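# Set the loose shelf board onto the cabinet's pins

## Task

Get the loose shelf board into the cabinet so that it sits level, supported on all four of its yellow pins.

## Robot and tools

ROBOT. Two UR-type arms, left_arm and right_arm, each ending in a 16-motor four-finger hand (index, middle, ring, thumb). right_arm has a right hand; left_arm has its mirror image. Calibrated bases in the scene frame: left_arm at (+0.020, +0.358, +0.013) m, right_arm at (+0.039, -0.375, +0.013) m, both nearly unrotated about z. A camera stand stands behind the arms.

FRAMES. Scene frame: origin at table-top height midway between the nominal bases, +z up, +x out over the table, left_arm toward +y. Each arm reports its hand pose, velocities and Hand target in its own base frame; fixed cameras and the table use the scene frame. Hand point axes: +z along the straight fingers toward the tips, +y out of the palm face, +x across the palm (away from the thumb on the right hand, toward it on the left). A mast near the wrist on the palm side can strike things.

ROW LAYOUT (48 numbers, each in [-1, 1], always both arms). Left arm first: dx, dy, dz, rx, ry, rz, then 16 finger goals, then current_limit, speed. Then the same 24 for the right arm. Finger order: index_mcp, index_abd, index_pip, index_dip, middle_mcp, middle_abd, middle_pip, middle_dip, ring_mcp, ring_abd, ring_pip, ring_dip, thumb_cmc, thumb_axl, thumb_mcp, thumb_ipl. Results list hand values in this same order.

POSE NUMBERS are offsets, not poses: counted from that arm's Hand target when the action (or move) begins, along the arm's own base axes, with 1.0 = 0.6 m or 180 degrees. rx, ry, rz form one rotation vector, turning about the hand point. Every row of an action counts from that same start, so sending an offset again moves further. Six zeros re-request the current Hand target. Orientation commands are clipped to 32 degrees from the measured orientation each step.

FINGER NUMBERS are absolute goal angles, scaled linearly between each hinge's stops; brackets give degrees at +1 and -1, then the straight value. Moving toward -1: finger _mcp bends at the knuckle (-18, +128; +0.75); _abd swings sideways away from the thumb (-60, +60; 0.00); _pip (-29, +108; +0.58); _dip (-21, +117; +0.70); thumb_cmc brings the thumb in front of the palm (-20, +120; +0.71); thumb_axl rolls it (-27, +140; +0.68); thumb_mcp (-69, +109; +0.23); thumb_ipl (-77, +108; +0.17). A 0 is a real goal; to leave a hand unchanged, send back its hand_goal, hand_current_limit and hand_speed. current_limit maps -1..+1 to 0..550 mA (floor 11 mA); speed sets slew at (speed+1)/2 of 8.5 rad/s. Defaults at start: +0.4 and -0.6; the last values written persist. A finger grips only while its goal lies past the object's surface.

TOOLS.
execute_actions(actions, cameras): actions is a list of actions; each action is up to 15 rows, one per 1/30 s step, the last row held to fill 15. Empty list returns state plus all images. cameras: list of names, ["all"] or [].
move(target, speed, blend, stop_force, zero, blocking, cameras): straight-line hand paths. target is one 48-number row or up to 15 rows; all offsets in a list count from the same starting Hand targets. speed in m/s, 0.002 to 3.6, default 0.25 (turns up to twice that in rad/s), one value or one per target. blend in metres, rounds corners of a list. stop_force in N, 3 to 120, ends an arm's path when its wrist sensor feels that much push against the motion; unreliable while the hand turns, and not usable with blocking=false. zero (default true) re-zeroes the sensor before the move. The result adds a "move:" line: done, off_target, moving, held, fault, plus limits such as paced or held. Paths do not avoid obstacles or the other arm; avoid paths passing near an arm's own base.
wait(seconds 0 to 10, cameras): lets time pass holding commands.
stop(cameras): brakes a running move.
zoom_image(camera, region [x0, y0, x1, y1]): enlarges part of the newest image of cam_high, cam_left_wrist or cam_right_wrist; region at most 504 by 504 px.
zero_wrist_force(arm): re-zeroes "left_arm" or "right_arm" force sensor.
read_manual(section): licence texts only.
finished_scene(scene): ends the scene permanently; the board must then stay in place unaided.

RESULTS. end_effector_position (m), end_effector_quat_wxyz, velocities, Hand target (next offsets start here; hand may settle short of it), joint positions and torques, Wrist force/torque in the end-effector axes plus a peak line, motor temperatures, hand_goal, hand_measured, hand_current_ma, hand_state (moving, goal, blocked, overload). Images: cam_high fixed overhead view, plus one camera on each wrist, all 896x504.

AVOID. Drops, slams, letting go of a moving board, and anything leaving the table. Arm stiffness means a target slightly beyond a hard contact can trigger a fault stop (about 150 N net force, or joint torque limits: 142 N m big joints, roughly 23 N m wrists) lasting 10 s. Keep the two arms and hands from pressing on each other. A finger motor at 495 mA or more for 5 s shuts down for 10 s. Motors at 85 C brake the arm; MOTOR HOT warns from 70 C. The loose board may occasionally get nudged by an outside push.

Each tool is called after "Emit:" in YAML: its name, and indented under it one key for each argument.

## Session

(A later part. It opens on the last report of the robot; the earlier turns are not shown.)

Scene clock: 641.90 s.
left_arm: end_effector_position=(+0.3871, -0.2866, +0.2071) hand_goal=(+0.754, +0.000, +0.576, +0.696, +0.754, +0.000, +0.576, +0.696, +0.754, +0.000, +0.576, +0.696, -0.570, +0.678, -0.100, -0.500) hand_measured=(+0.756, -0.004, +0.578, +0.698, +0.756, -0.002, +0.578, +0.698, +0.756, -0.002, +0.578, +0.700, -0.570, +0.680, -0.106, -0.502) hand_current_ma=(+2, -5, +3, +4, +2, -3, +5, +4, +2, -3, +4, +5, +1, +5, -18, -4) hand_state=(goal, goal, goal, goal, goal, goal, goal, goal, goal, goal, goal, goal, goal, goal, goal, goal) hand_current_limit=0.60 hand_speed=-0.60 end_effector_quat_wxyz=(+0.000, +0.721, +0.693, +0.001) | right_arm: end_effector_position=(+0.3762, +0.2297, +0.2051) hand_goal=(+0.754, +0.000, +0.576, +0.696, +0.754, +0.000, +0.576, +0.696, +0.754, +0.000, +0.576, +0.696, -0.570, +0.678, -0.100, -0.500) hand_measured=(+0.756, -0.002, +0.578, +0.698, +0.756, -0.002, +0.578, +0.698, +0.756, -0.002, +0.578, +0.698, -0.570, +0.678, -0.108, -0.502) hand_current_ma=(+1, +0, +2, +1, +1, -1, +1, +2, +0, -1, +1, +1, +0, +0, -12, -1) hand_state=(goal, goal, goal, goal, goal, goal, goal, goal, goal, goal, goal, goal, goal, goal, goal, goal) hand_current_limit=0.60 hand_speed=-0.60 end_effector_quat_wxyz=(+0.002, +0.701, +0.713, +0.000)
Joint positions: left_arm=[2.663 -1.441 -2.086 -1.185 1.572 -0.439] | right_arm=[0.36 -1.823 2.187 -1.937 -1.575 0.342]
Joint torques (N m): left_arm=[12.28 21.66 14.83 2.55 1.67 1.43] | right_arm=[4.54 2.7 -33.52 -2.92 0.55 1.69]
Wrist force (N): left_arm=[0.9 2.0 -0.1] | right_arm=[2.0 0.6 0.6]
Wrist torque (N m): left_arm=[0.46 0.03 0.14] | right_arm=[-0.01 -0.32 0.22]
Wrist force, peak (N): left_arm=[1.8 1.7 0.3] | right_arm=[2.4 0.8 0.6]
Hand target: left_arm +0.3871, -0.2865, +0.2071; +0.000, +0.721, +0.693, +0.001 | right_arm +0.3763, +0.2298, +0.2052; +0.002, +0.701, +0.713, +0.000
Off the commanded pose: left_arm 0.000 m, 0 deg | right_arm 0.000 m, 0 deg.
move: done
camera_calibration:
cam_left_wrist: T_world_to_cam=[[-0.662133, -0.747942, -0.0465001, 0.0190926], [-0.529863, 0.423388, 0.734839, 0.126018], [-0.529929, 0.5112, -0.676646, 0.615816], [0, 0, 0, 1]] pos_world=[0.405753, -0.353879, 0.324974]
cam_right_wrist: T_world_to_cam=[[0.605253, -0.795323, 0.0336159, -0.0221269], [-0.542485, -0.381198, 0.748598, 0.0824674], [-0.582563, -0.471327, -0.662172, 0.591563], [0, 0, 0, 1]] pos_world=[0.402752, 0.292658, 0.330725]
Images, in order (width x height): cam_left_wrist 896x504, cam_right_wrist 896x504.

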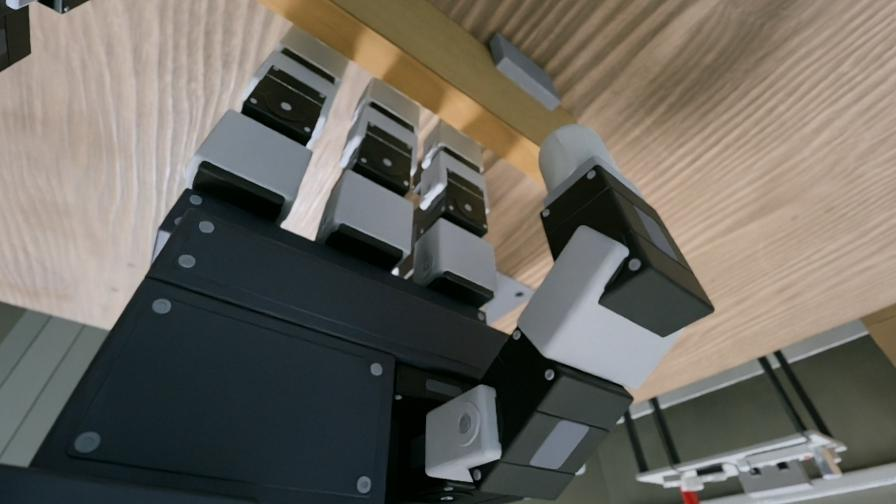

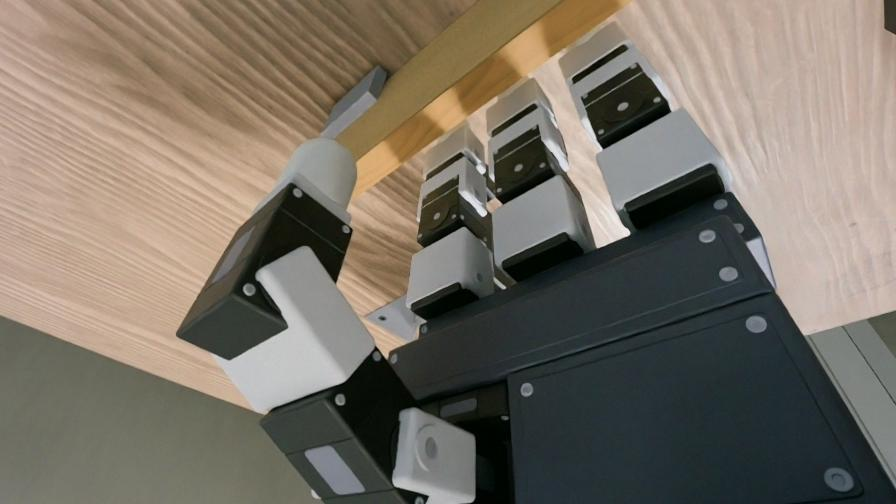

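Emit:
move:
  target:
    - [-0.0067,0,-0.1535,0,0,0,0.754,0,0.576,0.696,0.754,0,0.576,0.696,0.754,0,0.576,0.696,-0.571,0.678,-0.1,-0.50,0.6,-0.6,-0.0067,0,-0.1503,0,0,0,0.754,0,0.576,0.696,0.754,0,0.576,0.696,0.754,0,0.576,0.696,-0.571,0.678,-0.1,-0.50,0.6,-0.6]
  speed: 0.08
  stop_force: 8
  cameras: ["cam_left_wrist","cam_right_wrist"]

Scene clock: 653.40 s.
left_arm: end_effector_position=(+0.3830, -0.2865, +0.1150) hand_goal=(+0.754, +0.000, +0.576, +0.696, +0.754, +0.000, +0.576, +0.696, +0.754, +0.000, +0.576, +0.696, -0.570, +0.678, -0.100, -0.500) hand_measured=(+0.756, -0.004, +0.578, +0.698, +0.756, -0.002, +0.578, +0.698, +0.756, -0.002, +0.578, +0.700, -0.570, +0.680, -0.106, -0.502) hand_current_ma=(+2, -5, +3, +4, +2, -3, +4, +4, +2, -3, +3, +5, +1, +5, -17, -4) hand_state=(goal, goal, goal, goal, goal, goal, goal, goal, goal, goal, goal, goal, goal, goal, goal, goal) hand_current_limit=0.60 hand_speed=-0.60 end_effector_quat_wxyz=(+0.000, +0.721, +0.693, +0.001) | right_arm: end_effector_position=(+0.3723, +0.2298, +0.1150) hand_goal=(+0.754, +0.000, +0.576, +0.696, +0.754, +0.000, +0.576, +0.696, +0.754, +0.000, +0.576, +0.696, -0.570, +0.678, -0.100, -0.500) hand_measured=(+0.756, -0.002, +0.578, +0.698, +0.756, -0.002, +0.578, +0.698, +0.754, -0.002, +0.578, +0.698, -0.570, +0.678, -0.108, -0.502) hand_current_ma=(+0, +0, +2, +1, +0, -1, +1, +2, +0, -1, +1, +1, +0, +0, -11, -1) hand_state=(goal, goal, goal, goal, goal, goal, goal, goal, goal, goal, goal, goal, goal, goal, goal, goal) hand_current_limit=0.60 hand_speed=-0.60 end_effector_quat_wxyz=(+0.002, +0.701, +0.713, +0.000)
Joint positions: left_arm=[2.659 -1.565 -2.245 -0.902 1.572 -0.444] | right_arm=[0.364 -1.695 2.354 -2.232 -1.575 0.346]
Joint torques (N m): left_arm=[-1.7 15.71 16.22 4.66 -1.39 0.77] | right_arm=[-4.03 -25.01 -30.85 -5.2 -0.7 -0.54]
Wrist force (N): left_arm=[1.1 1.7 -0.1] | right_arm=[2.0 0.7 0.5]
Wrist torque (N m): left_arm=[0.45 0.03 0.21] | right_arm=[0.02 -0.32 0.21]
Wrist force, peak (N): left_arm=[1.0 2.2 -0.3] | right_arm=[2.3 0.6 0.8]
Hand target: left_arm +0.3830, -0.2865, +0.1150; +0.000, +0.721, +0.693, +0.001 | right_arm +0.3723, +0.2298, +0.1150; +0.002, +0.701, +0.713, +0.000
Off the commanded pose: left_arm 0.000 m, 0 deg | right_arm 0.000 m, 0 deg.
move: done
camera_calibration:
cam_left_wrist: T_world_to_cam=[[-0.661949, -0.748107, -0.0464703, 0.0120964], [-0.529886, 0.423209, 0.734925, 0.191461], [-0.530136, 0.511107, -0.676554, 0.551355], [0, 0, 0, 1]] pos_world=[0.401753, -0.35378, 0.232874]
cam_right_wrist: T_world_to_cam=[[0.605249, -0.795328, 0.0335892, -0.016588], [-0.542573, -0.38129, 0.748487, 0.147872], [-0.582485, -0.471245, -0.662298, 0.529593], [0, 0, 0, 1]] pos_world=[0.398752, 0.292758, 0.240625]
Images, in order (width x height): cam_left_wrist 896x504, cam_right_wrist 896x504.

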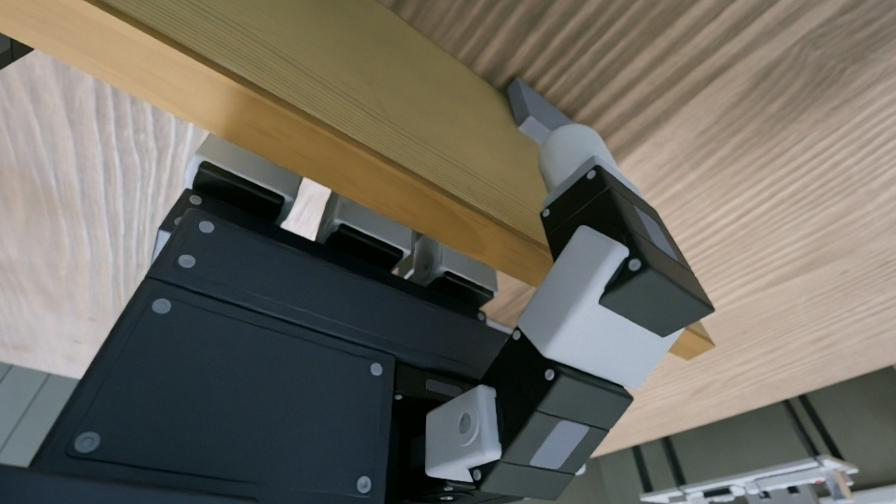

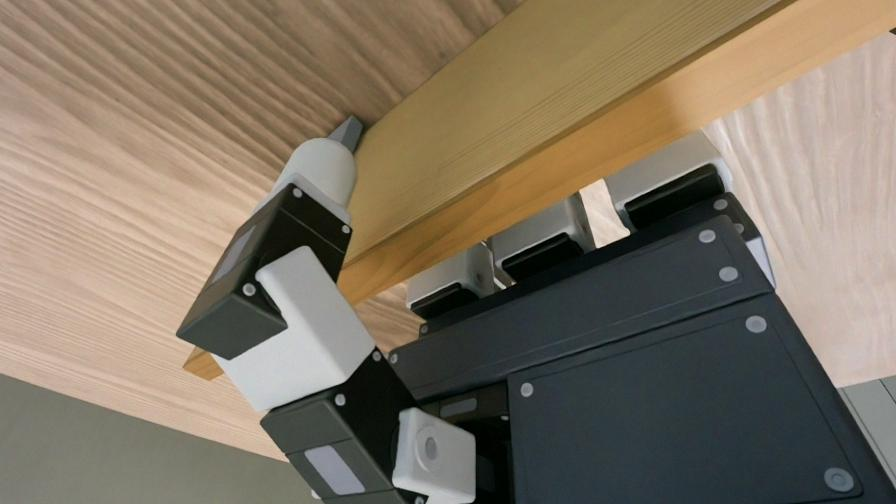

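Emit:
move:
  target:
    - [0.0067,0,-0.0025,0,0,0,0.754,0,0.576,0.696,0.754,0,0.576,0.696,0.754,0,0.576,0.696,-0.571,0.678,-0.2,-0.80,0.5,-0.8,0.0067,0,-0.0025,0,0,0,0.754,0,0.576,0.696,0.754,0,0.576,0.696,0.754,0,0.576,0.696,-0.571,0.678,-0.2,-0.80,0.5,-0.8]
  speed: 0.05

Emit:
move:
  target:
    - [0,0,0,0,0,0,0.754,0,0.576,0.696,0.754,0,0.576,0.696,0.754,0,0.576,0.696,-0.571,0.678,-0.55,-0.82,0.78,-0.8,0,0,0,0,0,0,0.754,0,0.576,0.696,0.754,0,0.576,0.696,0.754,0,0.576,0.696,-0.571,0.678,-0.55,-0.82,0.78,-0.8]
  cameras: ["cam_left_wrist","cam_right_wrist"]

Scene clock: 670.47 s.
left_arm: end_effector_position=(+0.3871, -0.2865, +0.1135) hand_goal=(+0.754, +0.000, +0.576, +0.696, +0.754, +0.000, +0.576, +0.696, +0.754, +0.000, +0.576, +0.696, -0.570, +0.678, -0.200, -0.800) hand_measured=(+0.756, -0.004, +0.578, +0.698, +0.756, -0.002, +0.578, +0.698, +0.756, -0.002, +0.578, +0.700, -0.570, +0.680, -0.200, -0.796) hand_current_ma=(+2, -5, +3, +4, +2, -3, +4, +4, +2, -3, +3, +5, +1, +5, +1, +11) hand_state=(goal, goal, goal, goal, goal, goal, goal, goal, goal, goal, goal, goal, goal, goal, goal, goal) hand_current_limit=0.50 hand_speed=-0.80 end_effector_quat_wxyz=(+0.000, +0.721, +0.693, +0.001) | right_arm: end_effector_position=(+0.3764, +0.2298, +0.1135) hand_goal=(+0.754, +0.000, +0.576, +0.696, +0.754, +0.000, +0.576, +0.696, +0.754, +0.000, +0.576, +0.696, -0.570, +0.678, -0.200, -0.800) hand_measured=(+0.756, -0.002, +0.578, +0.698, +0.756, -0.002, +0.578, +0.698, +0.754, -0.002, +0.578, +0.698, -0.570, +0.678, -0.198, -0.796) hand_current_ma=(+0, +0, +2, +1, +0, -1, +1, +2, +0, -1, +1, +1, +0, +0, +1, +6) hand_state=(goal, goal, goal, goal, goal, goal, goal, goal, goal, goal, goal, goal, goal, goal, goal, goal) hand_current_limit=0.50 hand_speed=-0.80 end_effector_quat_wxyz=(+0.002, +0.701, +0.713, +0.000)
Joint positions: left_arm=[2.664 -1.575 -2.24 -0.897 1.572 -0.439] | right_arm=[0.36 -1.684 2.349 -2.238 -1.575 0.342]
Joint torques (N m): left_arm=[0.13 25.77 16.25 1.74 -1.28 -0.97] | right_arm=[3.34 -23.37 -19.64 -1.36 -0.29 0.23]
Wrist force (N): left_arm=[1.4 2.1 0.1] | right_arm=[1.8 1.0 0.7]
Wrist torque (N m): left_arm=[0.45 0.00 0.25] | right_arm=[0.00 -0.30 0.20]
Wrist force, peak (N): left_arm=[1.3 2.4 0.6] | right_arm=[2.1 1.5 1.2]
Hand target: left_arm +0.3871, -0.2865, +0.1135; +0.000, +0.721, +0.693, +0.001 | right_arm +0.3763, +0.2298, +0.1135; +0.002, +0.701, +0.713, +0.000
Off the commanded pose: left_arm 0.000 m, 0 deg | right_arm 0.000 m, 0 deg.
move: done

Scene clock: 670.97 s.
left_arm: end_effector_position=(+0.3871, -0.2865, +0.1135) hand_goal=(+0.754, +0.000, +0.576, +0.696, +0.754, +0.000, +0.576, +0.696, +0.754, +0.000, +0.576, +0.696, -0.570, +0.678, -0.550, -0.820) hand_measured=(+0.754, -0.004, +0.578, +0.698, +0.754, -0.002, +0.578, +0.698, +0.752, -0.002, +0.578, +0.700, -0.570, +0.680, -0.236, -0.800) hand_current_ma=(+1, -5, +3, +4, +0, -3, +4, +4, -2, -3, +3, +5, +1, +5, +489, +75) hand_state=(goal, goal, goal, goal, goal, goal, goal, goal, goal, goal, goal, goal, goal, goal, blocked, goal) hand_current_limit=0.78 hand_speed=-0.80 end_effector_quat_wxyz=(+0.000, +0.721, +0.693, +0.001) | right_arm: end_effector_position=(+0.3764, +0.2298, +0.1135) hand_goal=(+0.754, +0.000, +0.576, +0.696, +0.754, +0.000, +0.576, +0.696, +0.754, +0.000, +0.576, +0.696, -0.570, +0.678, -0.550, -0.820) hand_measured=(+0.756, -0.002, +0.578, +0.698, +0.756, -0.002, +0.578, +0.698, +0.754, -0.002, +0.578, +0.698, -0.570, +0.678, -0.236, -0.798) hand_current_ma=(+0, +0, +2, +1, +0, -1, +1, +2, +0, -1, +1, +1, +0, +0, +490, +47) hand_state=(goal, goal, goal, goal, goal, goal, goal, goal, goal, goal, goal, goal, goal, goal, blocked, blocked) hand_current_limit=0.78 hand_speed=-0.80 end_effector_quat_wxyz=(+0.002, +0.701, +0.713, +0.000)
Joint positions: left_arm=[2.664 -1.575 -2.24 -0.897 1.572 -0.439] | right_arm=[0.36 -1.684 2.349 -2.238 -1.575 0.342]
Joint torques (N m): left_arm=[-12.44 26.24 13.31 0.5 -1.5 -1.54] | right_arm=[6.16 -24.99 -8.9 -0.05 -0.06 1.76]
Wrist force (N): left_arm=[1.4 -0.9 0.3] | right_arm=[1.7 6.4 -0.5]
Wrist torque (N m): left_arm=[0.30 0.11 0.66] | right_arm=[0.31 -0.34 0.11]
Wrist force, peak (N): left_arm=[1.2 2.4 0.7] | right_arm=[1.8 6.8 -0.5]
Hand target: left_arm +0.3871, -0.2865, +0.1135; +0.000, +0.721, +0.693, +0.001 | right_arm +0.3763, +0.2298, +0.1135; +0.002, +0.701, +0.713, +0.000
Off the commanded pose: left_arm 0.000 m, 0 deg | right_arm 0.000 m, 0 deg.
move: done
camera_calibration:
cam_left_wrist: T_world_to_cam=[[-0.661949, -0.748107, -0.0464703, 0.0147493], [-0.529886, 0.423209, 0.734925, 0.194641], [-0.530136, 0.511107, -0.676554, 0.55241], [0, 0, 0, 1]] pos_world=[0.405753, -0.35368, 0.231374]
cam_right_wrist: T_world_to_cam=[[0.605168, -0.795389, 0.0335822, -0.0189704], [-0.542633, -0.381258, 0.74846, 0.151166], [-0.582513, -0.471167, -0.662329, 0.53105], [0, 0, 0, 1]] pos_world=[0.402851, 0.292757, 0.239225]
Images, in order (width x height): cam_left_wrist 896x504, cam_right_wrist 896x504.

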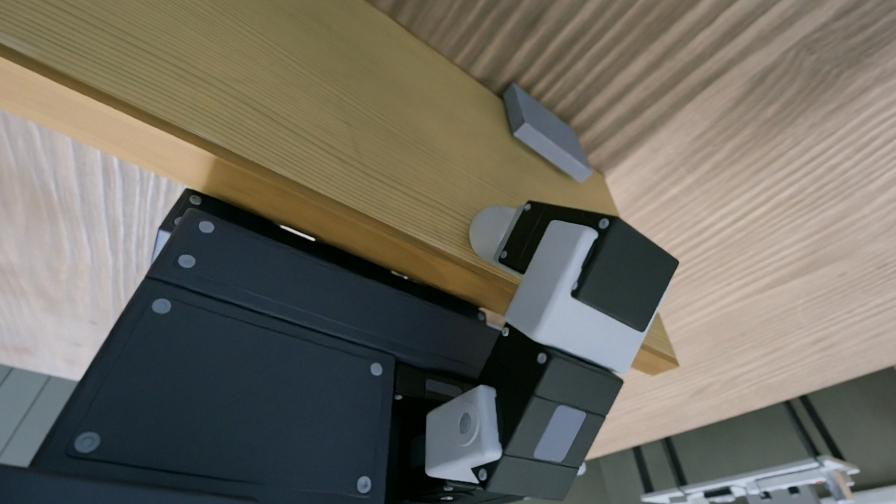

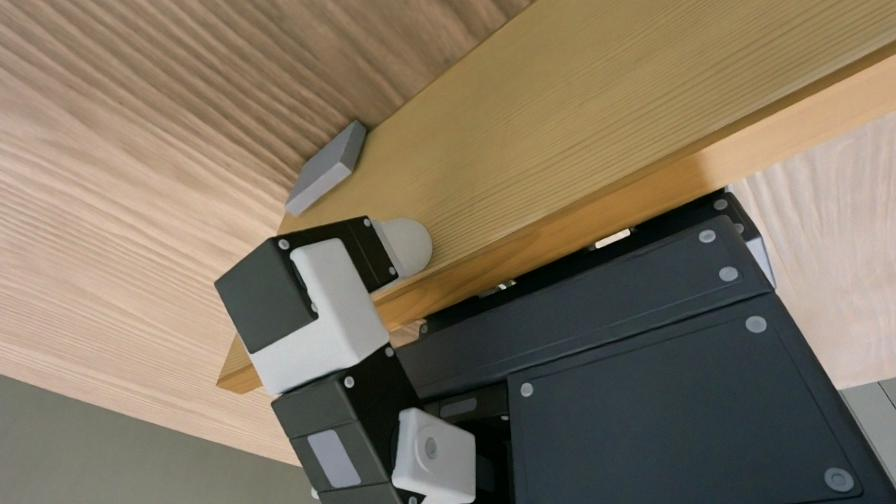

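Emit:
move:
  target:
    - [0,0,0,0,0,0,0.754,0,0.576,0.696,0.754,0,0.576,0.696,0.754,0,0.576,0.696,-0.571,0.678,-0.55,-0.86,0.78,-0.8,0.0018,0,0,0,0,0,0.754,0,0.576,0.696,0.754,0,0.576,0.696,0.754,0,0.576,0.696,-0.571,0.678,-0.55,-0.86,0.78,-0.8]

Scene clock: 677.17 s.
left_arm: end_effector_position=(+0.3871, -0.2865, +0.1135) hand_goal=(+0.754, +0.000, +0.576, +0.696, +0.754, +0.000, +0.576, +0.696, +0.754, +0.000, +0.576, +0.696, -0.570, +0.678, -0.550, -0.860) hand_measured=(+0.754, -0.004, +0.578, +0.698, +0.754, -0.002, +0.578, +0.698, +0.752, -0.002, +0.578, +0.700, -0.570, +0.680, -0.236, -0.802) hand_current_ma=(+0, -5, +3, +4, -1, -3, +4, +4, -3, -3, +3, +5, +1, +3, +489, +278) hand_state=(goal, goal, goal, goal, goal, goal, goal, goal, goal, goal, goal, goal, goal, goal, blocked, blocked) hand_current_limit=0.78 hand_speed=-0.80 end_effector_quat_wxyz=(+0.000, +0.721, +0.693, +0.001) | right_arm: end_effector_position=(+0.3774, +0.2298, +0.1135) hand_goal=(+0.754, +0.000, +0.576, +0.696, +0.754, +0.000, +0.576, +0.696, +0.754, +0.000, +0.576, +0.696, -0.570, +0.678, -0.550, -0.860) hand_measured=(+0.752, -0.002, +0.578, +0.698, +0.752, -0.002, +0.578, +0.698, +0.752, -0.002, +0.578, +0.698, -0.570, +0.678, -0.236, -0.802) hand_current_ma=(-1, +0, +2, +1, -2, -1, +1, +2, -2, -1, +1, +1, +0, +0, +489, +205) hand_state=(goal, goal, goal, goal, goal, goal, goal, goal, goal, goal, goal, goal, goal, goal, blocked, blocked) hand_current_limit=0.78 hand_speed=-0.80 end_effector_quat_wxyz=(+0.002, +0.701, +0.713, +0.000)
Joint positions: left_arm=[2.664 -1.575 -2.24 -0.897 1.572 -0.439] | right_arm=[0.359 -1.682 2.348 -2.239 -1.575 0.341]
Joint torques (N m): left_arm=[-12.04 24.74 13.57 2.47 -1.92 -1.35] | right_arm=[-7.85 -1.97 -32.97 -6.37 0.61 -1.67]
Wrist force (N): left_arm=[1.5 8.6 0.0] | right_arm=[1.0 -4.8 0.9]
Wrist torque (N m): left_arm=[0.70 0.00 0.29] | right_arm=[-0.30 -0.34 -0.20]
Wrist force, peak (N): left_arm=[1.2 9.0 0.1] | right_arm=[1.9 6.9 -0.2]
Hand target: left_arm +0.3871, -0.2865, +0.1135; +0.000, +0.721, +0.693, +0.001 | right_arm +0.3774, +0.2298, +0.1135; +0.002, +0.701, +0.713, +0.000
Off the commanded pose: left_arm 0.000 m, 0 deg | right_arm 0.000 m, 0 deg.
move: done

Emit:
move:
  target:
    - [0.0007,0,0,0,0,0,0.754,0,0.576,0.696,0.754,0,0.576,0.696,0.754,0,0.576,0.696,-0.571,0.678,-0.55,-0.86,0.78,-0.8,-0.0006,0,0,0,0,0,0.754,0,0.576,0.696,0.754,0,0.576,0.696,0.754,0,0.576,0.696,-0.571,0.678,-0.55,-0.875,0.78,-0.8]

Emit:
move:
  target:
    - [0,0,0.0333,0,0,0,0.754,0,0.576,0.696,0.754,0,0.576,0.696,0.754,0,0.576,0.696,-0.571,0.678,-0.55,-0.86,0.78,-0.8,0,0,0.0333,0,0,0,0.754,0,0.576,0.696,0.754,0,0.576,0.696,0.754,0,0.576,0.696,-0.571,0.678,-0.55,-0.875,0.78,-0.8]
  speed: 0.03
  cameras: ["cam_left_wrist","cam_right_wrist"]

Scene clock: 687.53 s.
left_arm: end_effector_position=(+0.3875, -0.2865, +0.1135) hand_goal=(+0.754, +0.000, +0.576, +0.696, +0.754, +0.000, +0.576, +0.696, +0.754, +0.000, +0.576, +0.696, -0.570, +0.678, -0.550, -0.860) hand_measured=(+0.752, -0.004, +0.578, +0.698, +0.752, -0.002, +0.578, +0.698, +0.752, -0.002, +0.578, +0.700, -0.570, +0.680, -0.236, -0.802) hand_current_ma=(-4, -5, +3, +4, -3, -3, +4, +4, -3, -3, +3, +5, +1, +3, +489, +278) hand_state=(goal, goal, goal, goal, goal, goal, goal, goal, goal, goal, goal, goal, goal, goal, blocked, blocked) hand_current_limit=0.78 hand_speed=-0.80 end_effector_quat_wxyz=(+0.000, +0.721, +0.693, +0.001) | right_arm: end_effector_position=(+0.3771, +0.2298, +0.1135) hand_goal=(+0.754, +0.000, +0.576, +0.696, +0.754, +0.000, +0.576, +0.696, +0.754, +0.000, +0.576, +0.696, -0.570, +0.678, -0.550, -0.874) hand_measured=(+0.752, -0.002, +0.578, +0.698, +0.752, -0.002, +0.578, +0.698, +0.752, -0.002, +0.578, +0.698, -0.570, +0.678, -0.236, -0.804) hand_current_ma=(-1, +0, +2, +1, -2, -1, +1, +2, -2, -1, +1, +1, +0, +0, +489, +268) hand_state=(goal, goal, goal, goal, goal, goal, goal, goal, goal, goal, goal, goal, goal, goal, blocked, blocked) hand_current_limit=0.78 hand_speed=-0.80 end_effector_quat_wxyz=(+0.002, +0.701, +0.713, +0.000)
Joint positions: left_arm=[2.664 -1.576 -2.239 -0.897 1.572 -0.439] | right_arm=[0.359 -1.682 2.348 -2.239 -1.575 0.341]
Joint torques (N m): left_arm=[13.39 13.85 24.31 3.18 -1.93 1.41] | right_arm=[5.51 -26.03 -8.57 -1.67 0.44 1.71]
Wrist force (N): left_arm=[0.6 -0.4 -0.4] | right_arm=[2.1 3.1 1.9]
Wrist torque (N m): left_arm=[0.35 0.03 0.42] | right_arm=[0.01 -0.31 0.22]
Wrist force, peak (N): left_arm=[1.5 8.8 -0.1] | right_arm=[0.9 -4.9 1.7]
Hand target: left_arm +0.3875, -0.2865, +0.1135; +0.000, +0.721, +0.693, +0.001 | right_arm +0.3770, +0.2298, +0.1135; +0.002, +0.701, +0.713, +0.000
Off the commanded pose: left_arm 0.000 m, 0 deg | right_arm 0.000 m, 0 deg.
move: done

Scene clock: 688.57 s.
left_arm: end_effector_position=(+0.3875, -0.2865, +0.1335) hand_goal=(+0.754, +0.000, +0.576, +0.696, +0.754, +0.000, +0.576, +0.696, +0.754, +0.000, +0.576, +0.696, -0.570, +0.678, -0.550, -0.860) hand_measured=(+0.752, -0.004, +0.578, +0.698, +0.752, -0.002, +0.578, +0.698, +0.752, -0.002, +0.578, +0.700, -0.570, +0.678, -0.372, -0.840) hand_current_ma=(-4, -5, +3, +4, -3, -3, +4, +4, -3, -3, +3, +5, +1, +0, +490, +80) hand_state=(goal, goal, goal, goal, goal, goal, goal, goal, goal, goal, goal, goal, goal, goal, blocked, blocked) hand_current_limit=0.78 hand_speed=-0.80 end_effector_quat_wxyz=(+0.000, +0.721, +0.693, +0.001) | right_arm: end_effector_position=(+0.3771, +0.2298, +0.1337) hand_goal=(+0.754, +0.000, +0.576, +0.696, +0.754, +0.000, +0.576, +0.696, +0.754, +0.000, +0.576, +0.696, -0.570, +0.678, -0.550, -0.874) hand_measured=(+0.752, -0.002, +0.578, +0.698, +0.752, -0.002, +0.578, +0.698, +0.752, -0.002, +0.578, +0.698, -0.570, +0.678, -0.368, -0.852) hand_current_ma=(-1, +0, +2, +1, -2, -1, +1, +2, -2, -1, +1, +1, +0, +0, +490, +47) hand_state=(goal, goal, goal, goal, goal, goal, goal, goal, goal, goal, goal, goal, goal, goal, blocked, blocked) hand_current_limit=0.78 hand_speed=-0.80 end_effector_quat_wxyz=(+0.002, +0.701, +0.713, +0.000)
Joint positions: left_arm=[2.664 -1.54 -2.21 -0.961 1.572 -0.439] | right_arm=[0.359 -1.721 2.317 -2.169 -1.575 0.341]
Joint torques (N m): left_arm=[11.91 13.02 12.06 4.53 -1.34 0.64] | right_arm=[2.96 0.66 -10.51 -5.08 -0.18 1.3]
Wrist force (N): left_arm=[1.1 1.9 -0.2] | right_arm=[2.0 0.7 0.5]
Wrist torque (N m): left_arm=[0.47 0.02 0.21] | right_arm=[0.01 -0.32 0.22]
Wrist force, peak (N): left_arm=[1.3 -0.2 6.6] | right_arm=[2.0 2.7 5.9]
Hand target: left_arm +0.3875, -0.2865, +0.1335; +0.000, +0.721, +0.693, +0.001 | right_arm +0.3770, +0.2298, +0.1335; +0.002, +0.701, +0.713, +0.000
Off the commanded pose: left_arm 0.000 m, 0 deg | right_arm 0.000 m, 0 deg.
move: done
camera_calibration:
cam_left_wrist: T_world_to_cam=[[-0.661944, -0.748105, -0.046564, 0.0158909], [-0.53, 0.423221, 0.734836, 0.180269], [-0.530028, 0.5111, -0.676644, 0.56618], [0, 0, 0, 1]] pos_world=[0.406153, -0.35378, 0.251374]
cam_right_wrist: T_world_to_cam=[[0.605198, -0.795361, 0.0337071, -0.0201215], [-0.542823, -0.381327, 0.748287, 0.136643], [-0.582305, -0.471159, -0.662518, 0.544732], [0, 0, 0, 1]] pos_world=[0.40355, 0.292757, 0.259326]
Images, in order (width x height): cam_left_wrist 896x504, cam_right_wrist 896x504.

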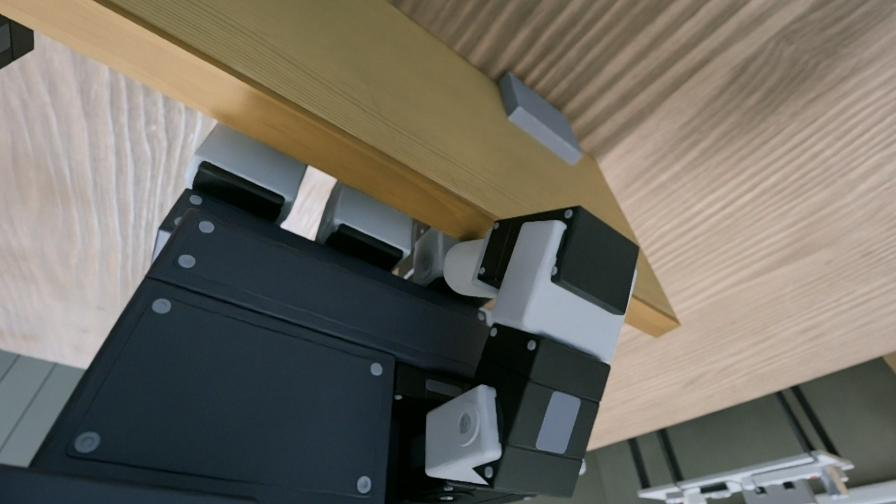

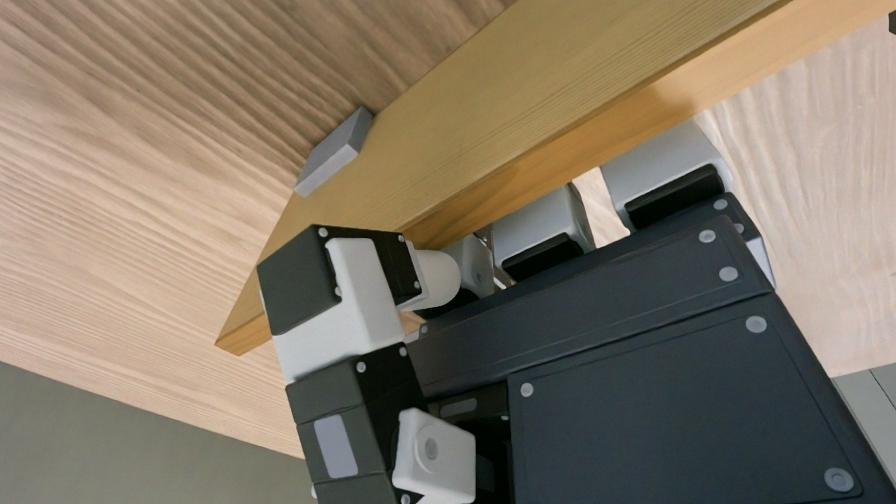

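Emit:
move:
  target:
    - [0,0,0.05,0,0,0,0.754,0,0.576,0.696,0.754,0,0.576,0.696,0.754,0,0.576,0.696,-0.571,0.678,-0.36,-0.84,0.6,-0.6,0,0,0.05,0,0,0,0.754,0,0.576,0.696,0.754,0,0.576,0.696,0.754,0,0.576,0.696,-0.571,0.678,-0.36,-0.85,0.6,-0.6]
    - [0,0,0.05,0,0,0,0.754,0,0.576,0.696,0.754,0,0.576,0.696,0.754,0,0.576,0.696,-0.571,0.678,-0.1,-0.5,0.6,-0.6,0,0,0.05,0,0,0,0.754,0,0.576,0.696,0.754,0,0.576,0.696,0.754,0,0.576,0.696,-0.571,0.678,-0.1,-0.5,0.6,-0.6]
    - [-0.0067,0,-0.0342,0,0,0,0.754,0,0.576,0.696,0.754,0,0.576,0.696,0.754,0,0.576,0.696,-0.571,0.678,-0.1,-0.5,0.6,-0.6,-0.0067,0,-0.0342,0,0,0,0.754,0,0.576,0.696,0.754,0,0.576,0.696,0.754,0,0.576,0.696,-0.571,0.678,-0.1,-0.5,0.6,-0.6]
  speed: 0.08
  cameras: ["cam_left_wrist","cam_right_wrist"]

Scene clock: 808.83 s.
left_arm: end_effector_position=(+0.3834, -0.2865, +0.1129) hand_goal=(+0.754, +0.000, +0.576, +0.696, +0.754, +0.000, +0.576, +0.696, +0.754, +0.000, +0.576, +0.696, -0.570, +0.678, -0.100, -0.500) hand_measured=(+0.752, -0.004, +0.578, +0.698, +0.752, -0.002, +0.578, +0.698, +0.752, -0.002, +0.578, +0.700, -0.570, +0.678, -0.106, -0.502) hand_current_ma=(-4, -5, +3, +4, -3, -3, +4, +4, -3, -3, +3, +5, +1, +0, -17, -5) hand_state=(goal, goal, goal, goal, goal, goal, goal, goal, goal, goal, goal, goal, goal, goal, goal, goal) hand_current_limit=0.60 hand_speed=-0.60 end_effector_quat_wxyz=(+0.000, +0.721, +0.693, +0.001) | right_arm: end_effector_position=(+0.3729, +0.2298, +0.1129) hand_goal=(+0.754, +0.000, +0.576, +0.696, +0.754, +0.000, +0.576, +0.696, +0.754, +0.000, +0.576, +0.696, -0.570, +0.678, -0.100, -0.500) hand_measured=(+0.752, -0.002, +0.578, +0.698, +0.752, -0.002, +0.578, +0.698, +0.752, -0.002, +0.578, +0.698, -0.570, +0.678, -0.108, -0.502) hand_current_ma=(-1, +0, +1, +1, -2, -1, +1, +2, -2, -1, +1, +1, +0, +0, -11, -2) hand_state=(goal, goal, goal, goal, goal, goal, goal, goal, goal, goal, goal, goal, goal, goal, goal, goal) hand_current_limit=0.60 hand_speed=-0.60 end_effector_quat_wxyz=(+0.002, +0.701, +0.713, +0.000)
Joint positions: left_arm=[2.659 -1.57 -2.247 -0.895 1.572 -0.443] | right_arm=[0.363 -1.69 2.356 -2.239 -1.575 0.345]
Joint torques (N m): left_arm=[-5.32 18.25 18.43 3.47 -0.21 0.32] | right_arm=[-1.13 -20.75 -28.05 -3.81 -0.76 0.7]
Wrist force (N): left_arm=[1.4 1.6 -0.2] | right_arm=[2.2 0.6 0.8]
Wrist torque (N m): left_arm=[0.44 -0.01 0.24] | right_arm=[-0.02 -0.35 0.09]
Wrist force, peak (N): left_arm=[1.4 2.0 0.0] | right_arm=[2.1 0.9 1.3]
Hand target: left_arm +0.3835, -0.2865, +0.1129; +0.000, +0.721, +0.693, +0.001 | right_arm +0.3730, +0.2298, +0.1130; +0.002, +0.701, +0.713, +0.000
Off the commanded pose: left_arm 0.000 m, 0 deg | right_arm 0.000 m, 0 deg.
move: done
camera_calibration:
cam_left_wrist: T_world_to_cam=[[-0.661954, -0.748109, -0.0463766, 0.0122433], [-0.529773, 0.423197, 0.735014, 0.193146], [-0.530244, 0.511114, -0.676464, 0.550172], [0, 0, 0, 1]] pos_world=[0.402153, -0.35378, 0.230775]
cam_right_wrist: T_world_to_cam=[[0.605209, -0.795363, 0.033477, -0.0168887], [-0.542393, -0.381208, 0.748659, 0.149688], [-0.582694, -0.471253, -0.662109, 0.528651], [0, 0, 0, 1]] pos_world=[0.399453, 0.292758, 0.238525]
Images, in order (width x height): cam_left_wrist 896x504, cam_right_wrist 896x504.

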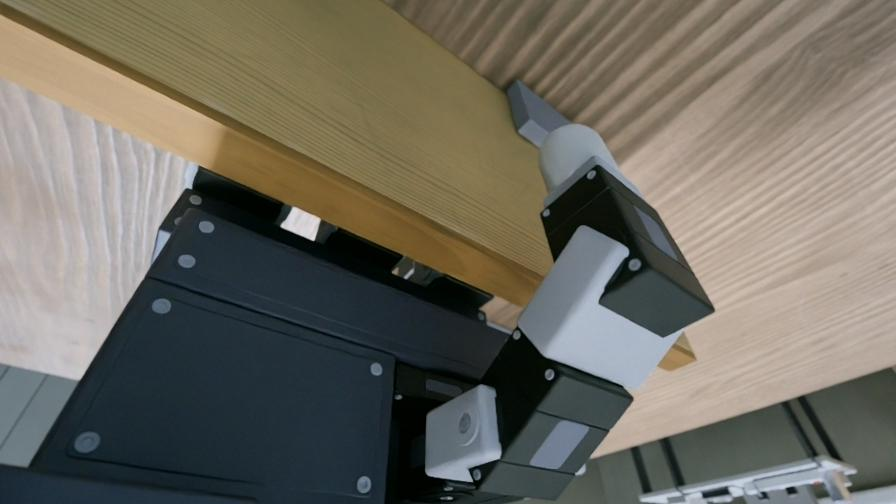

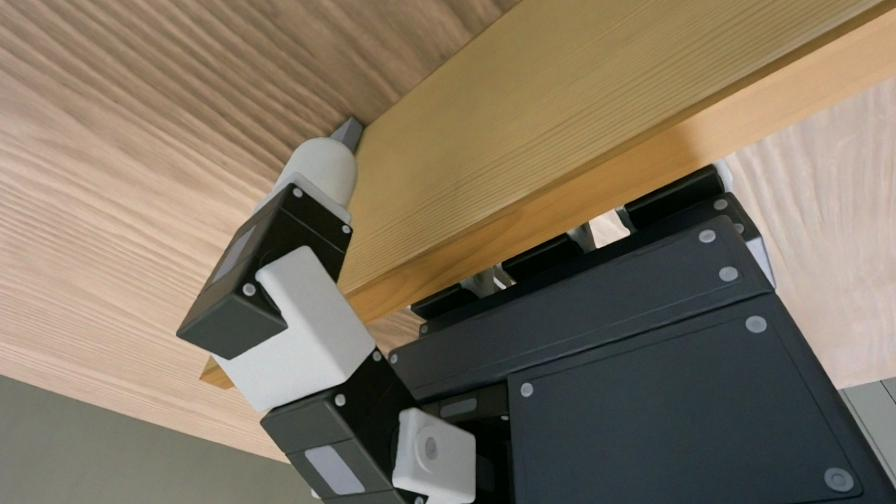

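Emit:
move:
  target:
    - [0.0067,0,0,0,0,0,0.754,0,0.576,0.696,0.754,0,0.576,0.696,0.754,0,0.576,0.696,-0.571,0.678,-0.6,-0.52,0.78,-0.8,0.0067,0,0,0,0,0,0.754,0,0.576,0.696,0.754,0,0.576,0.696,0.754,0,0.576,0.696,-0.571,0.678,-0.6,-0.52,0.78,-0.8]
  speed: 0.05

Emit:
move:
  target:
    - [0,0,0,0,0,0,0.754,0,0.576,0.696,0.754,0,0.576,0.696,0.754,0,0.576,0.696,-0.571,0.678,-0.6,-0.62,0.78,-0.8,0,0,0,0,0,0,0.754,0,0.576,0.696,0.754,0,0.576,0.696,0.754,0,0.576,0.696,-0.571,0.678,-0.6,-0.62,0.78,-0.8]
  cameras: ["cam_left_wrist","cam_right_wrist"]

Scene clock: 815.77 s.
left_arm: end_effector_position=(+0.3875, -0.2865, +0.1129) hand_goal=(+0.754, +0.000, +0.576, +0.696, +0.754, +0.000, +0.576, +0.696, +0.754, +0.000, +0.576, +0.696, -0.570, +0.678, -0.600, -0.520) hand_measured=(+0.752, -0.004, +0.578, +0.698, +0.752, -0.002, +0.578, +0.698, +0.752, -0.002, +0.578, +0.700, -0.570, +0.678, -0.398, -0.510) hand_current_ma=(-4, -5, +3, +4, -3, -3, +4, +4, -3, -3, +3, +5, +1, +0, +490, +33) hand_state=(goal, goal, goal, goal, goal, goal, goal, goal, goal, goal, goal, goal, goal, goal, blocked, goal) hand_current_limit=0.78 hand_speed=-0.80 end_effector_quat_wxyz=(+0.000, +0.721, +0.693, +0.001) | right_arm: end_effector_position=(+0.3771, +0.2298, +0.1130) hand_goal=(+0.754, +0.000, +0.576, +0.696, +0.754, +0.000, +0.576, +0.696, +0.754, +0.000, +0.576, +0.696, -0.570, +0.678, -0.600, -0.520) hand_measured=(+0.752, -0.002, +0.578, +0.698, +0.752, -0.002, +0.578, +0.698, +0.752, -0.002, +0.578, +0.698, -0.570, +0.678, -0.398, -0.510) hand_current_ma=(-1, +0, +1, +1, -2, -1, +1, +2, -2, -1, +1, +1, +0, +0, +489, +16) hand_state=(goal, goal, goal, goal, goal, goal, goal, goal, goal, goal, goal, goal, goal, goal, blocked, goal) hand_current_limit=0.78 hand_speed=-0.80 end_effector_quat_wxyz=(+0.002, +0.701, +0.713, +0.000)
Joint positions: left_arm=[2.664 -1.577 -2.24 -0.895 1.572 -0.439] | right_arm=[0.359 -1.681 2.349 -2.241 -1.575 0.341]
Joint torques (N m): left_arm=[-1.58 23.98 13.43 3.17 1.95 -1.49] | right_arm=[4.24 -21.98 -11.92 -3.12 -0.34 0.75]
Wrist force (N): left_arm=[1.8 2.5 -3.1] | right_arm=[1.4 2.3 -2.3]
Wrist torque (N m): left_arm=[0.55 0.10 0.55] | right_arm=[0.14 -0.39 -0.14]
Wrist force, peak (N): left_arm=[1.9 2.6 -3.1] | right_arm=[1.6 2.6 -2.3]
Hand target: left_arm +0.3875, -0.2865, +0.1129; +0.000, +0.721, +0.693, +0.001 | right_arm +0.3770, +0.2298, +0.1130; +0.002, +0.701, +0.713, +0.000
Off the commanded pose: left_arm 0.000 m, 0 deg | right_arm 0.000 m, 0 deg.
move: done

Scene clock: 816.27 s.
left_arm: end_effector_position=(+0.3875, -0.2865, +0.1129) hand_goal=(+0.754, +0.000, +0.576, +0.696, +0.754, +0.000, +0.576, +0.696, +0.754, +0.000, +0.576, +0.696, -0.570, +0.678, -0.600, -0.620) hand_measured=(+0.752, -0.004, +0.578, +0.698, +0.752, -0.002, +0.578, +0.698, +0.752, -0.002, +0.578, +0.700, -0.570, +0.678, -0.398, -0.518) hand_current_ma=(-4, -5, +3, +4, -3, -3, +4, +4, -5, -3, +3, +5, +1, +0, +490, +490) hand_state=(goal, goal, goal, goal, goal, goal, goal, goal, goal, goal, goal, goal, goal, goal, blocked, blocked) hand_current_limit=0.78 hand_speed=-0.80 end_effector_quat_wxyz=(+0.000, +0.721, +0.693, +0.001) | right_arm: end_effector_position=(+0.3771, +0.2298, +0.1130) hand_goal=(+0.754, +0.000, +0.576, +0.696, +0.754, +0.000, +0.576, +0.696, +0.754, +0.000, +0.576, +0.696, -0.570, +0.678, -0.600, -0.620) hand_measured=(+0.752, -0.002, +0.578, +0.698, +0.752, -0.002, +0.578, +0.698, +0.752, -0.002, +0.578, +0.698, -0.570, +0.678, -0.398, -0.520) hand_current_ma=(-1, +0, +1, +1, -2, -1, +1, +2, -2, -1, +1, +1, +0, +0, +489, +441) hand_state=(goal, goal, goal, goal, goal, goal, goal, goal, goal, goal, goal, goal, goal, goal, blocked, blocked) hand_current_limit=0.78 hand_speed=-0.80 end_effector_quat_wxyz=(+0.002, +0.701, +0.713, +0.000)
Joint positions: left_arm=[2.664 -1.577 -2.24 -0.895 1.572 -0.439] | right_arm=[0.359 -1.681 2.349 -2.241 -1.575 0.341]
Joint torques (N m): left_arm=[-12.16 26.32 11.64 2.04 1.82 -1.46] | right_arm=[5.46 -25.14 -7.73 -0.58 -0.01 1.67]
Wrist force (N): left_arm=[1.4 0.4 -0.4] | right_arm=[1.4 4.1 0.8]
Wrist torque (N m): left_arm=[0.28 0.02 0.69] | right_arm=[0.05 -0.30 -0.01]
Wrist force, peak (N): left_arm=[1.8 2.6 -3.2] | right_arm=[1.4 4.1 0.8]
Hand target: left_arm +0.3875, -0.2865, +0.1129; +0.000, +0.721, +0.693, +0.001 | right_arm +0.3770, +0.2298, +0.1130; +0.002, +0.701, +0.713, +0.000
Off the commanded pose: left_arm 0.000 m, 0 deg | right_arm 0.000 m, 0 deg.
move: done
camera_calibration:
cam_left_wrist: T_world_to_cam=[[-0.661949, -0.748107, -0.0464703, 0.0149862], [-0.529886, 0.423209, 0.734925, 0.195294], [-0.530136, 0.511107, -0.676554, 0.552216], [0, 0, 0, 1]] pos_world=[0.406153, -0.35368, 0.230774]
cam_right_wrist: T_world_to_cam=[[0.605168, -0.795389, 0.0335822, -0.0193739], [-0.542633, -0.381258, 0.74846, 0.151995], [-0.582513, -0.471167, -0.662329, 0.53106], [0, 0, 0, 1]] pos_world=[0.403551, 0.292757, 0.238625]
Images, in order (width x height): cam_left_wrist 896x504, cam_right_wrist 896x504.

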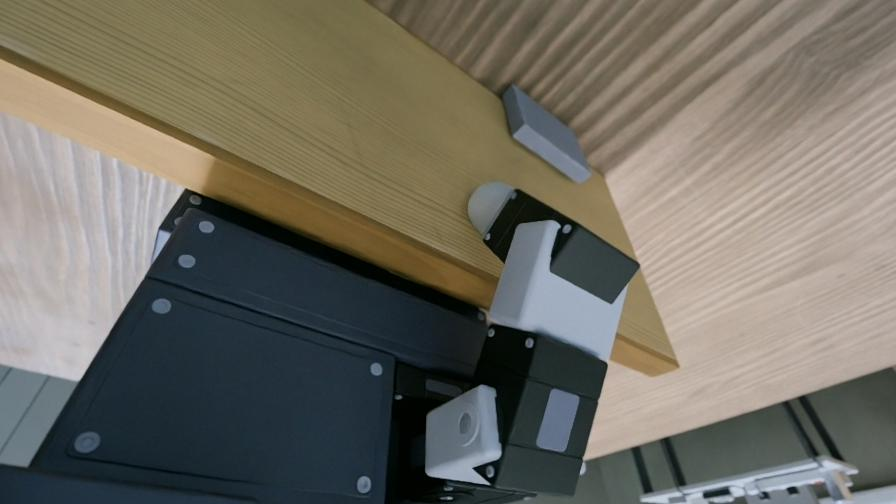

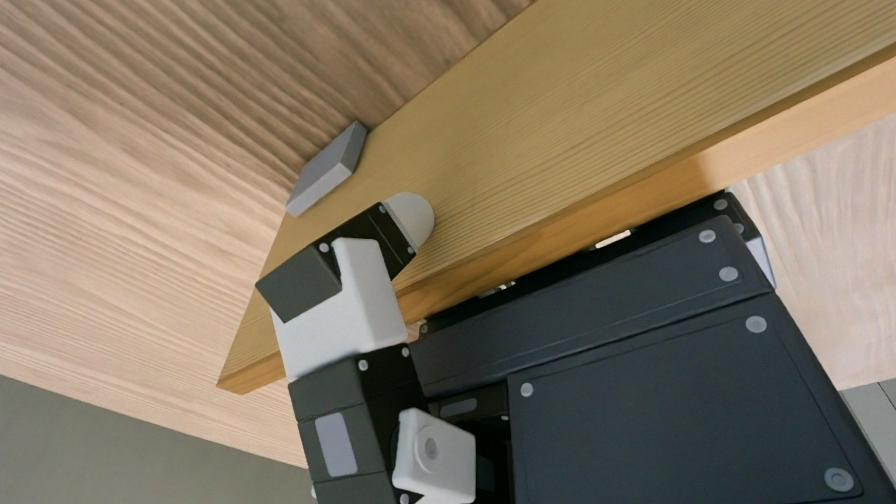

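Emit:
move:
  target:
    - [0,0,0,0,0,0,0.725,0,0.576,0.696,0.725,0,0.576,0.696,0.725,0,0.576,0.696,-0.571,0.678,-0.6,-0.64,0.78,-0.8,0.0004,0,0,0,0,0,0.725,0,0.576,0.696,0.725,0,0.576,0.696,0.725,0,0.576,0.696,-0.571,0.678,-0.6,-0.64,0.78,-0.8]

Scene clock: 824.80 s.
left_arm: end_effector_position=(+0.3875, -0.2865, +0.1129) hand_goal=(+0.726, +0.000, +0.576, +0.696, +0.726, +0.000, +0.576, +0.696, +0.726, +0.000, +0.576, +0.696, -0.570, +0.678, -0.600, -0.640) hand_measured=(+0.738, -0.004, +0.578, +0.698, +0.740, -0.002, +0.578, +0.698, +0.740, -0.002, +0.578, +0.700, -0.570, +0.678, -0.398, -0.520) hand_current_ma=(+32, -5, +3, +4, +35, -3, +4, +4, +37, -3, +3, +5, +1, +0, +490, +489) hand_state=(goal, goal, goal, goal, goal, goal, goal, goal, goal, goal, goal, goal, goal, goal, blocked, blocked) hand_current_limit=0.78 hand_speed=-0.80 end_effector_quat_wxyz=(+0.000, +0.721, +0.693, +0.001) | right_arm: end_effector_position=(+0.3772, +0.2298, +0.1130) hand_goal=(+0.726, +0.000, +0.576, +0.696, +0.726, +0.000, +0.576, +0.696, +0.726, +0.000, +0.576, +0.696, -0.570, +0.678, -0.600, -0.640) hand_measured=(+0.738, -0.002, +0.578, +0.698, +0.738, -0.002, +0.578, +0.698, +0.738, -0.002, +0.578, +0.698, -0.570, +0.678, -0.398, -0.522) hand_current_ma=(+16, +0, +1, +1, +16, -1, +1, +2, +15, -1, +1, +1, +0, +0, +489, +490) hand_state=(goal, goal, goal, goal, goal, goal, goal, goal, goal, goal, goal, goal, goal, goal, blocked, blocked) hand_current_limit=0.78 hand_speed=-0.80 end_effector_quat_wxyz=(+0.002, +0.701, +0.713, +0.000)
Joint positions: left_arm=[2.664 -1.577 -2.24 -0.895 1.572 -0.439] | right_arm=[0.359 -1.681 2.349 -2.24 -1.575 0.341]
Joint torques (N m): left_arm=[-11.87 25.57 13.84 2.26 0.61 -1.38] | right_arm=[-8.29 -0.89 -32.52 -4.93 0.56 -1.61]
Wrist force (N): left_arm=[1.3 2.0 1.1] | right_arm=[2.0 -1.1 1.8]
Wrist torque (N m): left_arm=[0.46 0.05 0.45] | right_arm=[-0.04 -0.32 -0.03]
Wrist force, peak (N): left_arm=[1.4 2.3 1.2] | right_arm=[1.5 4.4 0.8]
Hand target: left_arm +0.3875, -0.2865, +0.1129; +0.000, +0.721, +0.693, +0.001 | right_arm +0.3773, +0.2298, +0.1130; +0.002, +0.701, +0.713, +0.000
Off the commanded pose: left_arm 0.000 m, 0 deg | right_arm 0.000 m, 0 deg.
move: done

Emit:
move:
  target:
    - [0,0,0,0,0,0,0.69,0,0.576,0.696,0.69,0,0.576,0.696,0.69,0,0.576,0.696,-0.571,0.678,-0.6,-0.64,0.78,-0.8,0,0,0,0,0,0,0.69,0,0.576,0.696,0.69,0,0.576,0.696,0.69,0,0.576,0.696,-0.571,0.678,-0.6,-0.64,0.78,-0.8]

Scene clock: 829.27 s.
left_arm: end_effector_position=(+0.3875, -0.2865, +0.1129) hand_goal=(+0.690, +0.000, +0.576, +0.696, +0.690, +0.000, +0.576, +0.696, +0.690, +0.000, +0.576, +0.696, -0.570, +0.678, -0.600, -0.640) hand_measured=(+0.724, -0.004, +0.578, +0.698, +0.726, -0.002, +0.578, +0.698, +0.726, -0.002, +0.578, +0.700, -0.570, +0.678, -0.398, -0.520) hand_current_ma=(+112, -5, +3, +4, +112, -3, +4, +4, +114, -3, +3, +5, +1, +0, +489, +490) hand_state=(blocked, goal, goal, goal, blocked, goal, goal, goal, blocked, goal, goal, goal, goal, goal, blocked, blocked) hand_current_limit=0.78 hand_speed=-0.80 end_effector_quat_wxyz=(+0.000, +0.721, +0.693, +0.001) | right_arm: end_effector_position=(+0.3773, +0.2298, +0.1130) hand_goal=(+0.690, +0.000, +0.576, +0.696, +0.690, +0.000, +0.576, +0.696, +0.690, +0.000, +0.576, +0.696, -0.570, +0.678, -0.600, -0.640) hand_measured=(+0.726, -0.002, +0.578, +0.698, +0.724, -0.002, +0.578, +0.698, +0.722, -0.002, +0.578, +0.698, -0.570, +0.678, -0.398, -0.522) hand_current_ma=(+74, +0, +1, +1, +68, -1, +1, +2, +63, -1, +1, +1, +0, +0, +490, +490) hand_state=(blocked, goal, goal, goal, blocked, goal, goal, goal, blocked, goal, goal, goal, goal, goal, blocked, blocked) hand_current_limit=0.78 hand_speed=-0.80 end_effector_quat_wxyz=(+0.002, +0.701, +0.713, +0.000)
Joint positions: left_arm=[2.664 -1.577 -2.24 -0.895 1.572 -0.439] | right_arm=[0.359 -1.681 2.349 -2.241 -1.575 0.341]
Joint torques (N m): left_arm=[-11.12 25.06 19.26 4.32 -0.44 -1.28] | right_arm=[-6.38 -2.44 -31.25 -5.4 0.57 -1.69]
Wrist force (N): left_arm=[1.7 1.2 0.8] | right_arm=[2.1 -2.6 2.6]
Wrist torque (N m): left_arm=[0.57 0.08 0.63] | right_arm=[0.04 -0.37 0.00]
Wrist force, peak (N): left_arm=[1.9 2.0 1.6] | right_arm=[1.9 -3.1 2.6]
Hand target: left_arm +0.3875, -0.2865, +0.1129; +0.000, +0.721, +0.693, +0.001 | right_arm +0.3773, +0.2298, +0.1130; +0.002, +0.701, +0.713, +0.000
Off the commanded pose: left_arm 0.000 m, 0 deg | right_arm 0.000 m, 0 deg.
move: done

Emit:
move:
  target:
    - [0,0,0.0333,0,0,0,0.69,0,0.576,0.696,0.69,0,0.576,0.696,0.69,0,0.576,0.696,-0.571,0.678,-0.6,-0.64,0.78,-0.8,0,0,0.0333,0,0,0,0.69,0,0.576,0.696,0.69,0,0.576,0.696,0.69,0,0.576,0.696,-0.571,0.678,-0.6,-0.64,0.78,-0.8]
  speed: 0.03
  cameras: ["cam_left_wrist","cam_right_wrist"]

Scene clock: 837.20 s.
left_arm: end_effector_position=(+0.3875, -0.2865, +0.1330) hand_goal=(+0.690, +0.000, +0.576, +0.696, +0.690, +0.000, +0.576, +0.696, +0.690, +0.000, +0.576, +0.696, -0.570, +0.678, -0.600, -0.640) hand_measured=(+0.724, -0.002, +0.578, +0.698, +0.724, -0.002, +0.578, +0.698, +0.724, -0.002, +0.578, +0.700, -0.570, +0.678, -0.398, -0.520) hand_current_ma=(+107, -3, +5, +4, +108, -2, +4, +4, +110, -2, +3, +5, +1, +1, +490, +490) hand_state=(blocked, goal, goal, goal, blocked, goal, goal, goal, blocked, goal, goal, goal, goal, goal, blocked, blocked) hand_current_limit=0.78 hand_speed=-0.80 end_effector_quat_wxyz=(+0.000, +0.721, +0.693, +0.001) | right_arm: end_effector_position=(+0.3774, +0.2298, +0.1332) hand_goal=(+0.690, +0.000, +0.576, +0.696, +0.690, +0.000, +0.576, +0.696, +0.690, +0.000, +0.576, +0.696, -0.570, +0.678, -0.600, -0.640) hand_measured=(+0.726, -0.002, +0.578, +0.698, +0.724, -0.002, +0.578, +0.698, +0.722, -0.002, +0.578, +0.698, -0.570, +0.678, -0.398, -0.522) hand_current_ma=(+74, +0, +1, +1, +68, -1, +1, +2, +62, -1, +1, +1, +0, +0, +489, +489) hand_state=(blocked, goal, goal, goal, blocked, goal, goal, goal, blocked, goal, goal, goal, goal, goal, blocked, blocked) hand_current_limit=0.78 hand_speed=-0.80 end_effector_quat_wxyz=(+0.002, +0.701, +0.713, +0.000) end_effector_velocity=(+0.000, +0.001, -0.001) end_effector_angular_velocity=(+0.002, -0.001, +0.000)
Joint positions: left_arm=[2.664 -1.541 -2.211 -0.959 1.572 -0.439] | right_arm=[0.359 -1.719 2.317 -2.171 -1.575 0.341]
Joint velocities: left_arm=[within noise] | right_arm=[0.001 0.002 0.002 -0.005 0.001 0]
Joint torques (N m): left_arm=[-11.14 15.58 13.69 5.58 -1.23 -1.29] | right_arm=[-0.19 -1.81 -14.79 -8.2 -0.13 -1.02]
Wrist force (N): left_arm=[2.9 3.4 6.2] | right_arm=[0.6 -7.2 4.7]
Wrist torque (N m): left_arm=[0.43 0.01 0.64] | right_arm=[-0.14 -0.38 -0.17]
Wrist force, peak (N): left_arm=[2.9 3.4 6.2] | right_arm=[0.6 -5.5 7.3]
Hand target: left_arm +0.3875, -0.2865, +0.1329; +0.000, +0.721, +0.693, +0.001 | right_arm +0.3773, +0.2298, +0.1330; +0.002, +0.701, +0.713, +0.000
Off the commanded pose: left_arm 0.000 m, 0 deg | right_arm 0.000 m, 0 deg.
move: done
camera_calibration:
cam_left_wrist: T_world_to_cam=[[-0.661982, -0.748075, -0.0465179, 0.0158822], [-0.529917, 0.423233, 0.734889, 0.180594], [-0.530064, 0.511134, -0.67659, 0.565855], [0, 0, 0, 1]] pos_world=[0.406153, -0.35378, 0.250874]
cam_right_wrist: T_world_to_cam=[[0.605162, -0.795387, 0.0337521, -0.0202755], [-0.542904, -0.381311, 0.748236, 0.137221], [-0.582267, -0.471128, -0.662573, 0.544566], [0, 0, 0, 1]] pos_world=[0.40385, 0.292757, 0.258826]
Images, in order (width x height): cam_left_wrist 896x504, cam_right_wrist 896x504.

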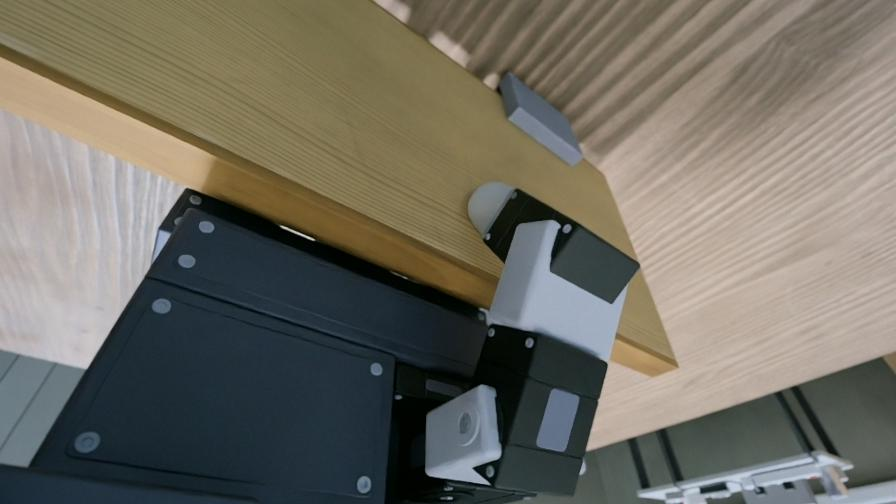

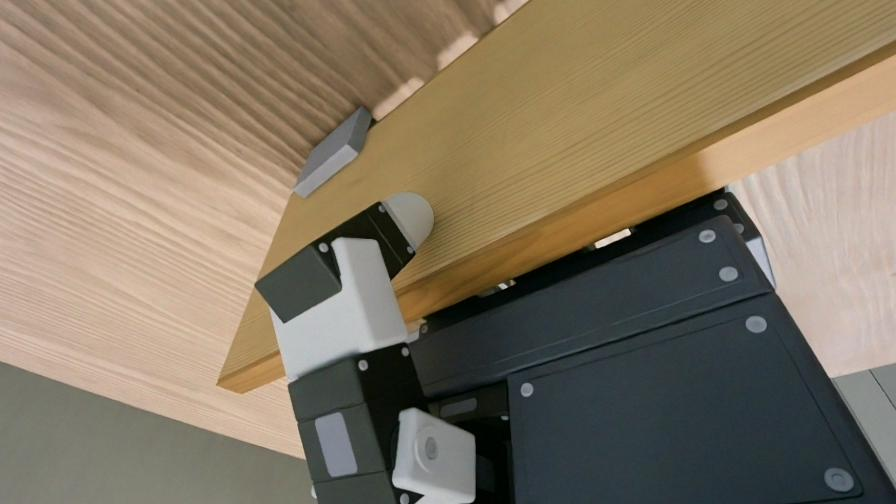

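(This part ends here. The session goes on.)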